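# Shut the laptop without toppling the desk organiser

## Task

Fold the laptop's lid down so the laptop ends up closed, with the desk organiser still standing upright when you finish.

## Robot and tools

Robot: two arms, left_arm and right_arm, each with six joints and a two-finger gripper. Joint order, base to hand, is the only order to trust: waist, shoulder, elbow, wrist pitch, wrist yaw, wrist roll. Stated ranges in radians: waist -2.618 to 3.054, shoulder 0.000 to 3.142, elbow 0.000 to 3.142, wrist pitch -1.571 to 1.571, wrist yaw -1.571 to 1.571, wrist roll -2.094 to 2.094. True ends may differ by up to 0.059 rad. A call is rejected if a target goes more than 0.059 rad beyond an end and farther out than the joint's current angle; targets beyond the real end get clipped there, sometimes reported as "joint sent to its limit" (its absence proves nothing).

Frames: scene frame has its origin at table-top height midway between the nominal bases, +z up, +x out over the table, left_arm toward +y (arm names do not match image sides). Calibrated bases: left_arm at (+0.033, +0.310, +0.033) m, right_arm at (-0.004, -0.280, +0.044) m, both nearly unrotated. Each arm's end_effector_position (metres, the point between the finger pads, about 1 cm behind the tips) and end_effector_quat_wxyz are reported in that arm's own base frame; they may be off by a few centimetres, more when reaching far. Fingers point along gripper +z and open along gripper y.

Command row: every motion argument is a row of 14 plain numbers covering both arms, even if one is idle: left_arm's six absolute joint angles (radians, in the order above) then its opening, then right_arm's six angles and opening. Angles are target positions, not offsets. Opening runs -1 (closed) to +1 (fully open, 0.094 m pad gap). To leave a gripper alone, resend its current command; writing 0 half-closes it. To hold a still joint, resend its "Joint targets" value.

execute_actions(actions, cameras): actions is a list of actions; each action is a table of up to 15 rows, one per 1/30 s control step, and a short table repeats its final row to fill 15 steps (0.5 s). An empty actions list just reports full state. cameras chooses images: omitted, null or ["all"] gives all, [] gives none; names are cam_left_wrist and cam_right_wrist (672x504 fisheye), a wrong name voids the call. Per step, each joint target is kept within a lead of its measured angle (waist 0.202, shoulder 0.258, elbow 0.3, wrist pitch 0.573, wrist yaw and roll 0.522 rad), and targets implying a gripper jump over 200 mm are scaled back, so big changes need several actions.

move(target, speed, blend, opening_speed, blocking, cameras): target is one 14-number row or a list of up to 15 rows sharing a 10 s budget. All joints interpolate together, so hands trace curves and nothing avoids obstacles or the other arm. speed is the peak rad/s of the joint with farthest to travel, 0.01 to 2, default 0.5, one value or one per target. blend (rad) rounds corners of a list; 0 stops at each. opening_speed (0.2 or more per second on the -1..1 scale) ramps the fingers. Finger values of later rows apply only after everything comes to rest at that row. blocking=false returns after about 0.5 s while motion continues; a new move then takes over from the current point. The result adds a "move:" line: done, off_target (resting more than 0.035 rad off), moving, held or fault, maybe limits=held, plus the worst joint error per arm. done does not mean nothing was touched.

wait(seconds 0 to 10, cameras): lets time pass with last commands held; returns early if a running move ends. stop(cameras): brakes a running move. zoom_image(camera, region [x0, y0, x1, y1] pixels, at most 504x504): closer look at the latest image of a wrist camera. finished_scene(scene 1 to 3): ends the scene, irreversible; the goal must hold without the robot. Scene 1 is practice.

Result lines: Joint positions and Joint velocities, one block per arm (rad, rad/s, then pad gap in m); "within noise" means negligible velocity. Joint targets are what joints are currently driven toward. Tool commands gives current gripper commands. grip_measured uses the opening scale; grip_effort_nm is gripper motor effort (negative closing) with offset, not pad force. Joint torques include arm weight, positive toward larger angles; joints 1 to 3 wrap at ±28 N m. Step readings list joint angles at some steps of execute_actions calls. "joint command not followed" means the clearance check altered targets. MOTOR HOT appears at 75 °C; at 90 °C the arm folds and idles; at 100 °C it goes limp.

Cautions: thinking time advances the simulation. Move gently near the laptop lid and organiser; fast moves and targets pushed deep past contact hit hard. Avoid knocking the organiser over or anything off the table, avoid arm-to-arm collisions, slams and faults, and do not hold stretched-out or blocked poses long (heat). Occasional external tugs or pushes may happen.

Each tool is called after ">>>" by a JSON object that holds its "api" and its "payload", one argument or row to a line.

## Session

>>> {"api": "execute_actions", "payload": {
  "actions": []
}}

Scene clock: 0.00 s.
left_arm: end_effector_position=(+0.3901, +0.1860, +0.1909) grip_measured=+1.000 grip_effort_nm=n/a end_effector_quat_wxyz=(+0.739, -0.390, +0.544, -0.077) | right_arm: end_effector_position=(+0.3611, +0.1455, +0.1127) grip_measured=+1.000 grip_effort_nm=n/a end_effector_quat_wxyz=(+0.127, +0.074, +0.988, +0.046)
Joint positions: left_arm=[0.391 1.7 0.438 1.367 -0.125 -0.713 0.094] | right_arm=[0.396 1.772 1.432 -0.963 0.033 0.54 0.094]
Joint velocities: within noise
Joint torques (N m): no reading
Heat: left arm: 28 °C; right arm: 28 °C.
Joint targets: left_arm=[0.391 1.696 0.443 1.364 -0.126 -0.708] | right_arm=[0.396 1.763 1.440 -0.963 0.037 0.539]
Tool commands: left_gripper/opening=+1.0 right_gripper/opening=+1.0
camera_calibration:
cam_left_wrist: T_world_to_cam=[[0.363904, -0.703122, 0.610895, -0.126575], [-0.162613, -0.69375, -0.701618, 0.361227], [0.917132, 0.155982, -0.366796, -0.202985], [0, 0, 0, 1]] pos_world=[0.290965, 0.193266, 0.256313]
cam_right_wrist: T_world_to_cam=[[-0.179085, -0.967677, -0.177568, 0.228834], [-0.928119, 0.106295, 0.356786, 0.309085], [-0.326379, 0.228699, -0.917155, 0.29668], [0, 0, 0, 1]] pos_world=[0.424679, 0.120733, 0.202458]

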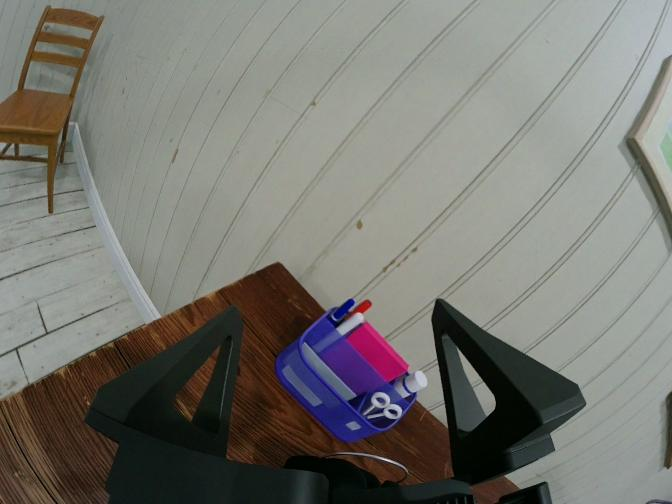

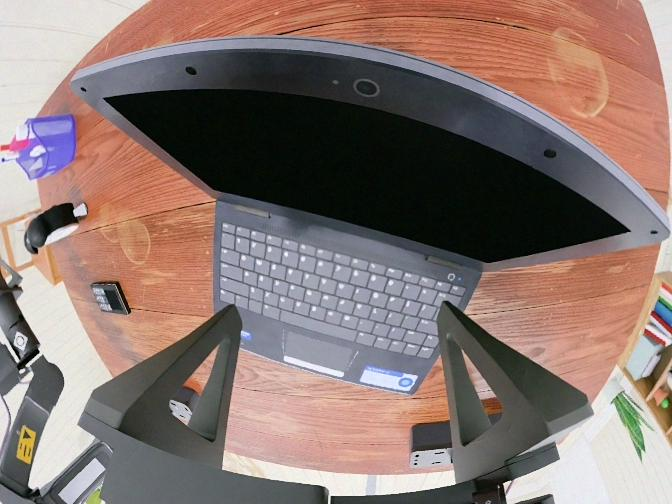

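>>> {"api": "move", "payload": {
  "target": [
    [0.391,1.696,0.443,1.364,-0.126,-0.708,1,0.396,1.588,1.657,-1.369,0,0.3,-1],
    [0.391,1.696,0.443,1.364,-0.126,-0.708,1,-0.25,1.588,1.657,-1.369,0,0,-1],
    [0.391,1.696,0.443,1.364,-0.126,-0.708,1,-0.25,2.157,2.019,-0.962,0,0,-1],
    [0.391,1.696,0.443,1.364,-0.126,-0.708,1,0.10,2.11,1.94,-0.92,0,0,-1]
  ],
  "speed": [0.6,0.9,0.8,0.6],
  "blend": 0.05,
  "opening_speed": 1.5,
  "cameras": ["cam_right_wrist"]
}}

Scene clock: 64.07 s.
left_arm: end_effector_position=(+0.3901, +0.1860, +0.1909) grip_measured=+1.000 grip_effort_nm=-0.002 end_effector_quat_wxyz=(+0.739, -0.390, +0.544, -0.077) | right_arm: end_effector_position=(+0.5188, +0.0567, +0.1316) grip_measured=-0.996 grip_effort_nm=-0.159 end_effector_quat_wxyz=(+0.224, -0.048, +0.973, +0.014)
Joint positions: left_arm=[0.391 1.7 0.438 1.367 -0.125 -0.713 0.094] | right_arm=[0.106 2.136 1.949 -0.931 -0.001 0.008 0]
Joint torques (N m): left_arm=[-0.08 -6.27 5.82 2.07 -0.03 0.07] | right_arm=[-0.58 -16.61 6.64 1.68 0.01 -0.11]
Heat: left arm: 30 °C; right arm: 33 °C.
Joint targets: left_arm=[0.391 1.696 0.443 1.364 -0.126 -0.708] | right_arm=[0.100 2.110 1.940 -0.920 0.000 0.000]
move: done
camera_calibration:
cam_right_wrist: T_world_to_cam=[[0.0670421, -0.994338, -0.0824515, 0.0357629], [-0.984044, -0.0795454, 0.159156, 0.523643], [-0.164813, 0.0704657, -0.983804, 0.319743], [0, 0, 0, 1]]
Images, in order: cam_right_wrist.

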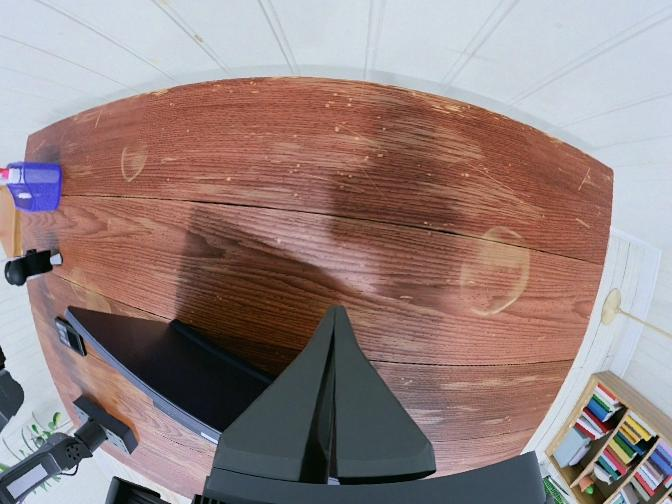

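>>> {"api": "move", "payload": {
  "target": [
    [0.391,1.696,0.443,1.364,-0.126,-0.708,1,0.171,2.067,1.841,-0.874,0,0,-1],
    [0.391,1.696,0.443,1.364,-0.126,-0.708,1,0.283,1.7835,1.4354,-0.752,0,0,-1],
    [0.391,1.696,0.443,1.364,-0.126,-0.708,1,0.378,1.6173,1.266,-0.7487,0,0,-1],
    [0.391,1.696,0.443,1.364,-0.126,-0.708,1,0.475,1.4936,1.1247,-0.731,0,0,-1],
    [0.391,1.696,0.443,1.364,-0.126,-0.708,1,0.568,1.4147,0.9769,-0.662,0,0,-1]
  ],
  "speed": [0.5,0.4,0.35,0.3,0.3],
  "blend": 0.04,
  "cameras": ["cam_right_wrist"]
}}

Scene clock: 78.07 s.
left_arm: end_effector_position=(+0.3901, +0.1860, +0.1909) grip_measured=+1.000 grip_effort_nm=-0.017 end_effector_quat_wxyz=(+0.739, -0.390, +0.544, -0.077) | right_arm: end_effector_position=(+0.2865, +0.1801, +0.1006) grip_measured=-0.997 grip_effort_nm=-0.120 end_effector_quat_wxyz=(+0.209, -0.267, +0.939, +0.058)
Joint positions: left_arm=[0.391 1.7 0.438 1.367 -0.125 -0.713 0.094] | right_arm=[0.562 1.445 0.986 -0.674 0.006 0.006 0]
Joint torques (N m): left_arm=[-0.09 -6.28 5.81 2.07 -0.03 0.07] | right_arm=[0.55 -9.7 6.5 1.61 -0.05 -0.09]
Joint targets: left_arm=[0.391 1.696 0.443 1.364 -0.126 -0.708] | right_arm=[0.568 1.415 0.977 -0.662 0.000 0.000]
move: done
camera_calibration:
cam_right_wrist: T_world_to_cam=[[0.495239, -0.865586, -0.0741576, 0.0247911], [-0.848237, -0.50022, 0.173993, 0.345162], [-0.187701, -0.0232651, -0.981951, 0.26551], [0, 0, 0, 1]]
Images, in order: cam_right_wrist.

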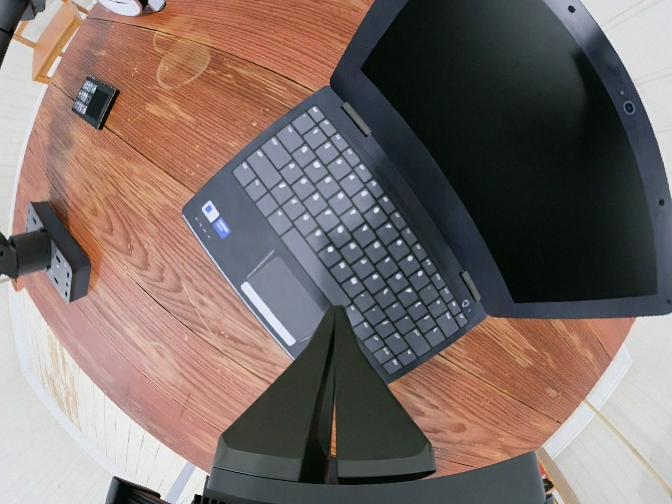

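>>> {"api": "move", "payload": {
  "target": [
    [0.391,1.696,0.443,1.364,-0.126,-0.708,1,0.396,1.588,1.657,-1.369,0,0,-1],
    [0.391,1.696,0.443,1.364,-0.126,-0.708,1,-0.25,1.588,1.657,-1.369,0,0,-1],
    [0.391,1.696,0.443,1.364,-0.126,-0.708,1,-0.25,2.163,1.873,-0.91,0,0,-1],
    [0.391,1.696,0.443,1.364,-0.126,-0.708,1,0.171,2.163,1.873,-0.91,0,0,-1]
  ],
  "speed": [0.8,1.0,0.8,0.7],
  "blend": 0.05,
  "cameras": ["cam_right_wrist"]
}}

>>> {"api": "move", "payload": {
  "target": [0.391,1.696,0.443,1.364,-0.126,-0.708,1,0.283,1.8755,1.4724,-0.797,0,0,-1],
  "speed": 0.3,
  "cameras": ["cam_right_wrist"]
}}

Scene clock: 120.13 s.
left_arm: end_effector_position=(+0.3901, +0.1860, +0.1909) grip_measured=+1.000 grip_effort_nm=-0.007 end_effector_quat_wxyz=(+0.739, -0.390, +0.544, -0.077) | right_arm: end_effector_position=(+0.5089, +0.0795, +0.0982) grip_measured=-0.997 grip_effort_nm=-0.125 end_effector_quat_wxyz=(+0.202, -0.073, +0.977, +0.010)
Joint positions: left_arm=[0.391 1.7 0.438 1.367 -0.125 -0.713 0.094] | right_arm=[0.158 2.152 1.861 -0.873 0.013 0.006 0]
Joint torques (N m): left_arm=[-0.08 -6.28 5.81 2.07 -0.03 0.07] | right_arm=[1.09 -12.98 8.46 1.05 -0.11 -0.08]
Joint targets: left_arm=[0.391 1.696 0.443 1.364 -0.126 -0.708] | right_arm=[0.171 2.163 1.873 -0.910 0.000 0.000]
move: off_target (right_arm); right_arm: the wrist pitch is farthest, 0.037 rad from its target
camera_calibration:
cam_right_wrist: T_world_to_cam=[[0.110284, -0.991669, -0.066565, 0.0325823], [-0.971427, -0.12171, 0.203757, 0.513625], [-0.210161, 0.0421918, -0.976756, 0.308318], [0, 0, 0, 1]]
Images, in order: cam_right_wrist.

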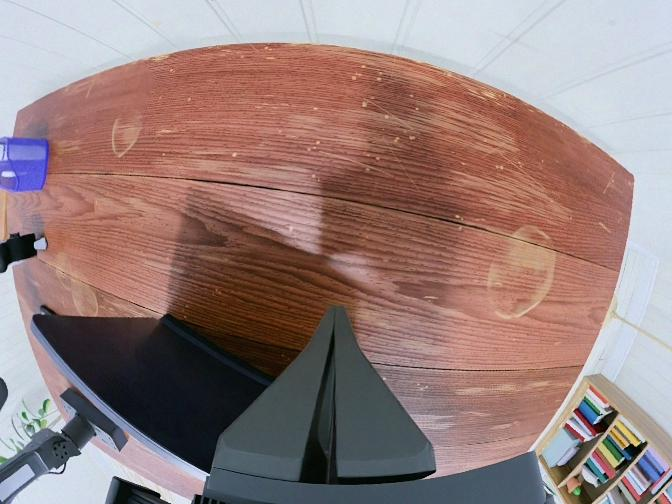

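Scene clock: 121.83 s.
left_arm: end_effector_position=(+0.3901, +0.1860, +0.1909) grip_measured=+1.000 grip_effort_nm=-0.012 end_effector_quat_wxyz=(+0.739, -0.390, +0.544, -0.077) | right_arm: end_effector_position=(+0.4500, +0.1163, +0.1166) grip_measured=-0.997 grip_effort_nm=-0.125 end_effector_quat_wxyz=(+0.236, -0.119, +0.964, +0.021)
Joint positions: left_arm=[0.391 1.7 0.438 1.367 -0.125 -0.713 0.094] | right_arm=[0.259 1.881 1.511 -0.723 0.022 0.007 0]
Joint torques (N m): left_arm=[-0.08 -6.27 5.82 2.07 -0.03 0.07] | right_arm=[2.03 -12.04 4.19 0.82 -0.21 -0.1]
Joint targets: left_arm=[0.391 1.696 0.443 1.364 -0.126 -0.708] | right_arm=[0.283 1.876 1.472 -0.797 0.000 0.000]
move: off_target (right_arm); right_arm: the wrist pitch is farthest, 0.074 rad from its target
camera_calibration:
cam_right_wrist: T_world_to_cam=[[0.210355, -0.975639, -0.0622768, 0.0293402], [-0.966927, -0.217029, 0.133978, 0.474358], [-0.14423, 0.0320342, -0.989026, 0.285232], [0, 0, 0, 1]]
Images, in order: cam_right_wrist.

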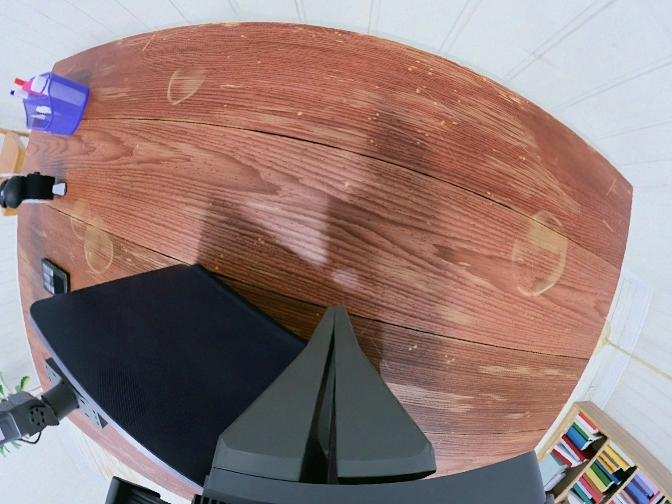

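>>> {"api": "move", "payload": {
  "target": [
    [0.391,1.696,0.443,1.364,-0.126,-0.708,1,0.22,2.3646,2.27,-1.4054,0,0,-1],
    [0.391,1.696,0.443,1.364,-0.126,-0.708,1,0.283,2.1484,1.91,-1.2616,0,0,-1]
  ],
  "speed": 0.35,
  "cameras": ["cam_right_wrist"],
  "blend": 0.03
}}

>>> {"api": "move", "payload": {
  "target": [0.391,1.696,0.443,1.364,-0.126,-0.708,1,0.378,1.963,1.6725,-1.2095,0,0,-1],
  "speed": 0.25,
  "cameras": ["cam_right_wrist"]
}}

Scene clock: 143.10 s.
left_arm: end_effector_position=(+0.3901, +0.1860, +0.1909) grip_measured=+1.000 grip_effort_nm=-0.002 end_effector_quat_wxyz=(+0.739, -0.390, +0.544, -0.077) | right_arm: end_effector_position=(+0.4267, +0.1157, +0.0770) grip_measured=-0.997 grip_effort_nm=-0.125 end_effector_quat_wxyz=(+0.032, -0.129, +0.991, +0.000)
Joint positions: left_arm=[0.391 1.7 0.438 1.367 -0.125 -0.713 0.094] | right_arm=[0.266 2.197 1.926 -1.238 0.008 0.007 0]
Joint torques (N m): left_arm=[-0.06 -6.28 5.82 2.08 -0.03 0.07] | right_arm=[1.43 -18.69 5.33 0.54 -0.08 -0.1]
Joint targets: left_arm=[0.391 1.696 0.443 1.364 -0.126 -0.708] | right_arm=[0.283 2.149 1.910 -1.262 0.000 0.000]
move: off_target (right_arm); right_arm: the shoulder is farthest, 0.048 rad from its target
camera_calibration:
cam_right_wrist: T_world_to_cam=[[0.197318, -0.978967, -0.0518572, 0.0364293], [-0.830125, -0.194988, 0.522372, 0.366154], [-0.521496, -0.0600252, -0.85114, 0.403742], [0, 0, 0, 1]]
Images, in order: cam_right_wrist.

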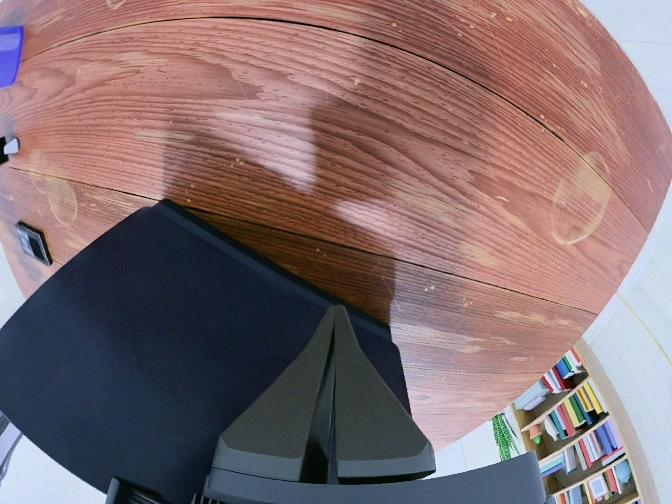

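Scene clock: 144.40 s.
left_arm: end_effector_position=(+0.3901, +0.1860, +0.1909) grip_measured=+1.000 grip_effort_nm=-0.002 end_effector_quat_wxyz=(+0.739, -0.390, +0.544, -0.077) | right_arm: end_effector_position=(+0.3770, +0.1404, +0.0908) grip_measured=-0.997 grip_effort_nm=-0.125 end_effector_quat_wxyz=(+0.040, -0.176, +0.984, -0.001)
Joint positions: left_arm=[0.391 1.7 0.438 1.367 -0.125 -0.713 0.094] | right_arm=[0.361 2.006 1.688 -1.174 0.017 0.007 0]
Joint torques (N m): left_arm=[-0.08 -6.28 5.82 2.07 -0.03 0.07] | right_arm=[1.5 -16.43 5.39 0.46 -0.16 -0.1]
Joint targets: left_arm=[0.391 1.696 0.443 1.364 -0.126 -0.708] | right_arm=[0.378 1.963 1.673 -1.210 0.000 0.000]
move: off_target (right_arm); right_arm: the shoulder is farthest, 0.043 rad from its target
camera_calibration:
cam_right_wrist: T_world_to_cam=[[0.289958, -0.955999, -0.0446098, 0.0322484], [-0.817377, -0.27162, 0.508052, 0.329735], [-0.497814, -0.11085, -0.860171, 0.390051], [0, 0, 0, 1]]
Images, in order: cam_right_wrist.

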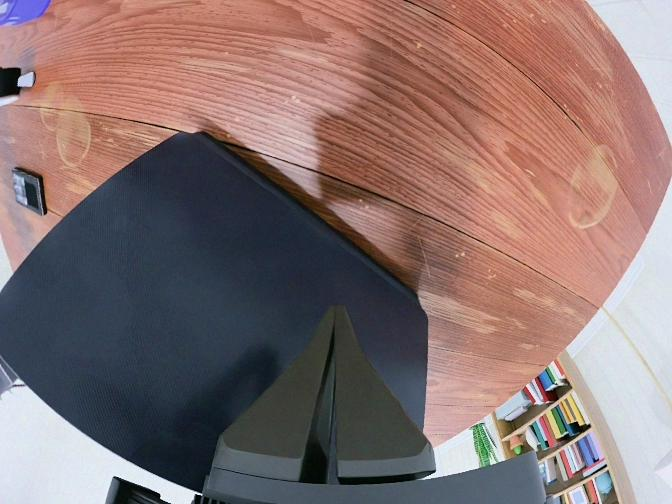

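>>> {"api": "move", "payload": {
  "target": [
    [0.391,1.696,0.443,1.364,-0.126,-0.708,1,0.475,1.834,1.4998,-1.1658,0,0,-1],
    [0.391,1.696,0.443,1.364,-0.126,-0.708,1,0.568,1.5787,1.1554,-0.8767,0,0,-1]
  ],
  "speed": 0.3,
  "blend": 0.03,
  "cameras": ["cam_right_wrist"]
}}

Scene clock: 155.97 s.
left_arm: end_effector_position=(+0.3901, +0.1860, +0.1909) grip_measured=+1.000 grip_effort_nm=-0.007 end_effector_quat_wxyz=(+0.739, -0.390, +0.544, -0.077) | right_arm: end_effector_position=(+0.3001, +0.1757, +0.0971) grip_measured=-0.997 grip_effort_nm=-0.125 end_effector_quat_wxyz=(+0.145, -0.262, +0.954, +0.020)
Joint positions: left_arm=[0.391 1.7 0.438 1.367 -0.125 -0.713 0.094] | right_arm=[0.548 1.605 1.175 -0.851 0.042 0.007 0]
Joint torques (N m): left_arm=[-0.08 -6.28 5.82 2.07 -0.04 0.07] | right_arm=[1.7 -10.71 5.42 0.96 -0.4 -0.09]
Joint targets: left_arm=[0.391 1.696 0.443 1.364 -0.126 -0.708] | right_arm=[0.568 1.579 1.155 -0.877 0.000 0.000]
move: off_target (right_arm); right_arm: the wrist yaw is farthest, 0.042 rad from its target
camera_calibration:
cam_right_wrist: T_world_to_cam=[[0.46637, -0.883956, -0.033469, 0.0219339], [-0.834498, -0.452197, 0.314851, 0.328873], [-0.293449, -0.118907, -0.948551, 0.309863], [0, 0, 0, 1]]
Images, in order: cam_right_wrist.

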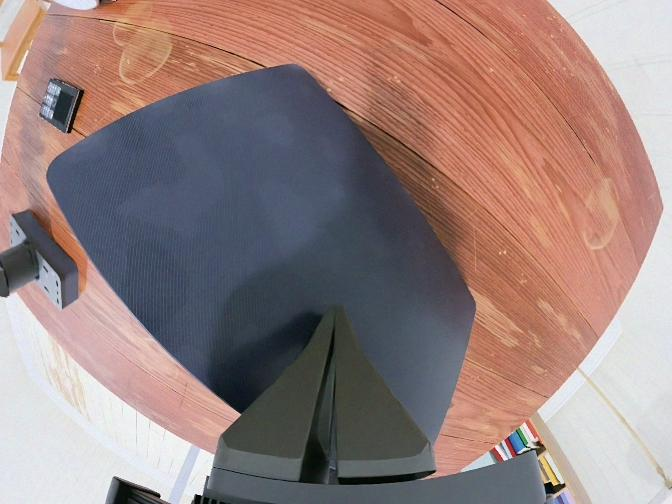

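>>> {"api": "move", "payload": {
  "target": [
    [0.391,1.696,0.443,1.364,-0.126,-0.708,1,0.6316,1.3915,0.8367,-0.545,0,0,-1],
    [0.391,1.696,0.443,1.364,-0.126,-0.708,1,0.65,1.43,0.698,-0.3686,0,0,-1],
    [0.391,1.696,0.443,1.364,-0.126,-0.708,1,0.65,1.506,0.626,-0.22,0,0,-1],
    [0.391,1.696,0.443,1.364,-0.126,-0.708,1,0.65,1.5737,0.5857,-0.113,0,0,-1]
  ],
  "speed": [0.3,0.25,0.2,0.15],
  "blend": 0.03,
  "cameras": ["cam_right_wrist"]
}}

Scene clock: 165.40 s.
left_arm: end_effector_position=(+0.3901, +0.1860, +0.1909) grip_measured=+1.000 grip_effort_nm=-0.017 end_effector_quat_wxyz=(+0.739, -0.390, +0.544, -0.077) | right_arm: end_effector_position=(+0.2632, +0.1973, +0.0034) grip_measured=-0.997 grip_effort_nm=-0.125 end_effector_quat_wxyz=(+0.243, -0.302, +0.918, +0.080)
Joint positions: left_arm=[0.391 1.7 0.438 1.367 -0.125 -0.713 0.094] | right_arm=[0.642 1.547 0.604 -0.11 0.004 0.007 0]
Joint torques (N m): left_arm=[-0.08 -6.26 5.81 2.07 -0.03 0.07] | right_arm=[0.61 -4.12 4.7 1.55 -0.03 -0.09]
Joint targets: left_arm=[0.391 1.696 0.443 1.364 -0.126 -0.708] | right_arm=[0.650 1.574 0.586 -0.113 0.000 0.000]
move: done
camera_calibration:
cam_right_wrist: T_world_to_cam=[[0.568935, -0.818539, -0.0794187, 0.015366], [-0.813063, -0.574356, 0.0951026, 0.356613], [-0.12346, 0.0104652, -0.992294, 0.142576], [0, 0, 0, 1]]
Images, in order: cam_right_wrist.

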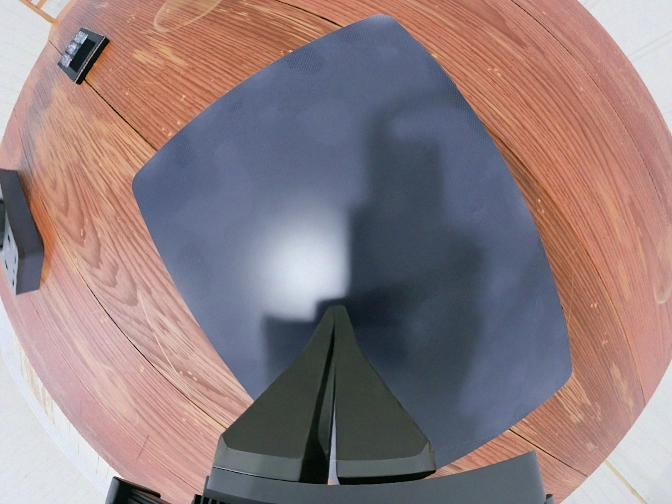

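Press further.

>>> {"api": "move", "payload": {
  "target": [0.391,1.696,0.443,1.364,-0.126,-0.708,1,0.65,1.63,0.56,-0.05,0,0,-1],
  "speed": 0.2,
  "cameras": ["cam_right_wrist"]
}}

>>> {"api": "move", "payload": {
  "target": [0.391,1.696,0.443,1.364,-0.126,-0.708,1,0.65,1.35,0.8,-0.6,0,0,-1],
  "cameras": ["cam_right_wrist"]
}}

Scene clock: 173.90 s.
left_arm: end_effector_position=(+0.3901, +0.1860, +0.1909) grip_measured=+1.000 grip_effort_nm=-0.007 end_effector_quat_wxyz=(+0.739, -0.390, +0.544, -0.077) | right_arm: end_effector_position=(+0.2749, +0.2061, +0.0026) grip_measured=-0.997 grip_effort_nm=-0.120 end_effector_quat_wxyz=(+0.272, -0.299, +0.910, +0.089)
Joint positions: left_arm=[0.391 1.7 0.438 1.367 -0.125 -0.713 0.094] | right_arm=[0.642 1.583 0.592 0 0.004 0.007 0]
Joint torques (N m): left_arm=[-0.06 -6.27 5.81 2.07 -0.03 0.08] | right_arm=[0.65 -2.56 3.36 1.2 -0.05 -0.11]
Joint targets: left_arm=[0.391 1.696 0.443 1.364 -0.126 -0.708] | right_arm=[0.650 1.630 0.560 -0.050 0.000 0.000]
move: off_target (right_arm); right_arm: the wrist pitch is farthest, 0.050 rad from its target
camera_calibration:
cam_right_wrist: T_world_to_cam=[[0.572965, -0.815523, -0.0814473, 0.0140872], [-0.816265, -0.576752, 0.0327022, 0.372802], [-0.0736442, 0.0477454, -0.996141, 0.121737], [0, 0, 0, 1]]
Images, in order: cam_right_wrist.

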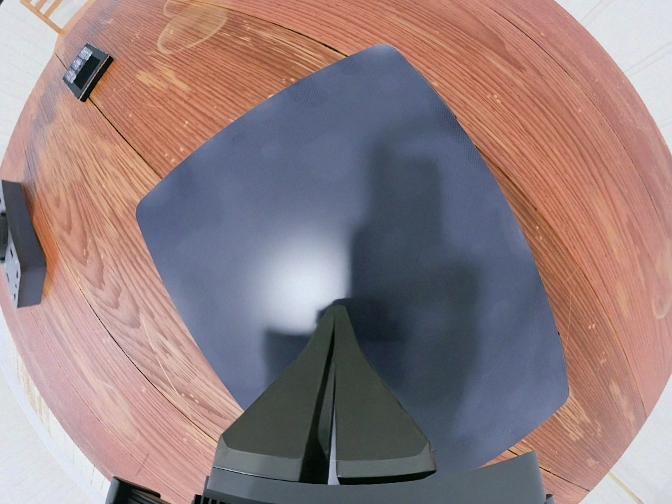

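Scene clock: 175.77 s.
left_arm: end_effector_position=(+0.3901, +0.1860, +0.1909) grip_measured=+1.000 grip_effort_nm=-0.002 end_effector_quat_wxyz=(+0.739, -0.390, +0.544, -0.077) | right_arm: end_effector_position=(+0.2387, +0.1790, +0.0603) grip_measured=-0.997 grip_effort_nm=-0.125 end_effector_quat_wxyz=(+0.184, -0.306, +0.932, +0.060)
Joint positions: left_arm=[0.391 1.7 0.438 1.367 -0.125 -0.713 0.094] | right_arm=[0.642 1.371 0.778 -0.589 0.004 0.007 0]
Joint torques (N m): left_arm=[-0.06 -6.26 5.81 2.07 -0.03 0.08] | right_arm=[0.62 -7.51 9.06 1.36 -0.05 -0.11]
Joint targets: left_arm=[0.391 1.696 0.443 1.364 -0.126 -0.708] | right_arm=[0.650 1.350 0.800 -0.600 0.000 0.000]
move: done
camera_calibration:
cam_right_wrist: T_world_to_cam=[[0.561036, -0.82445, -0.0743019, 0.0214495], [-0.796794, -0.562181, 0.22152, 0.307073], [-0.224403, -0.0650775, -0.972321, 0.2326], [0, 0, 0, 1]]
Images, in order: cam_right_wrist.

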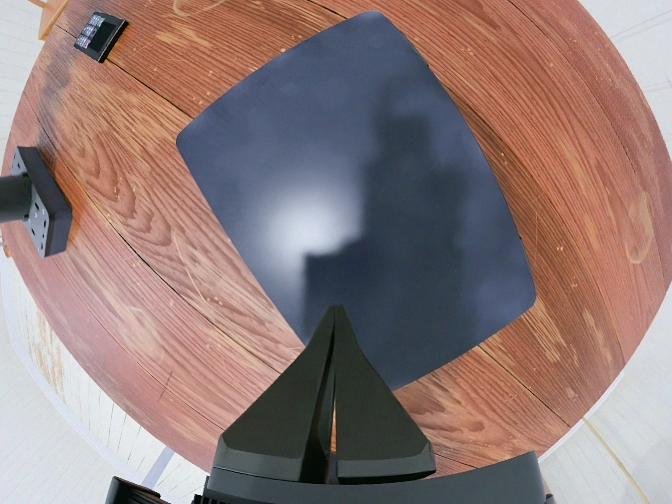

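>>> {"api": "finished_scene", "payload": {
  "scene": 3
}}

The scene is finished: the task was done.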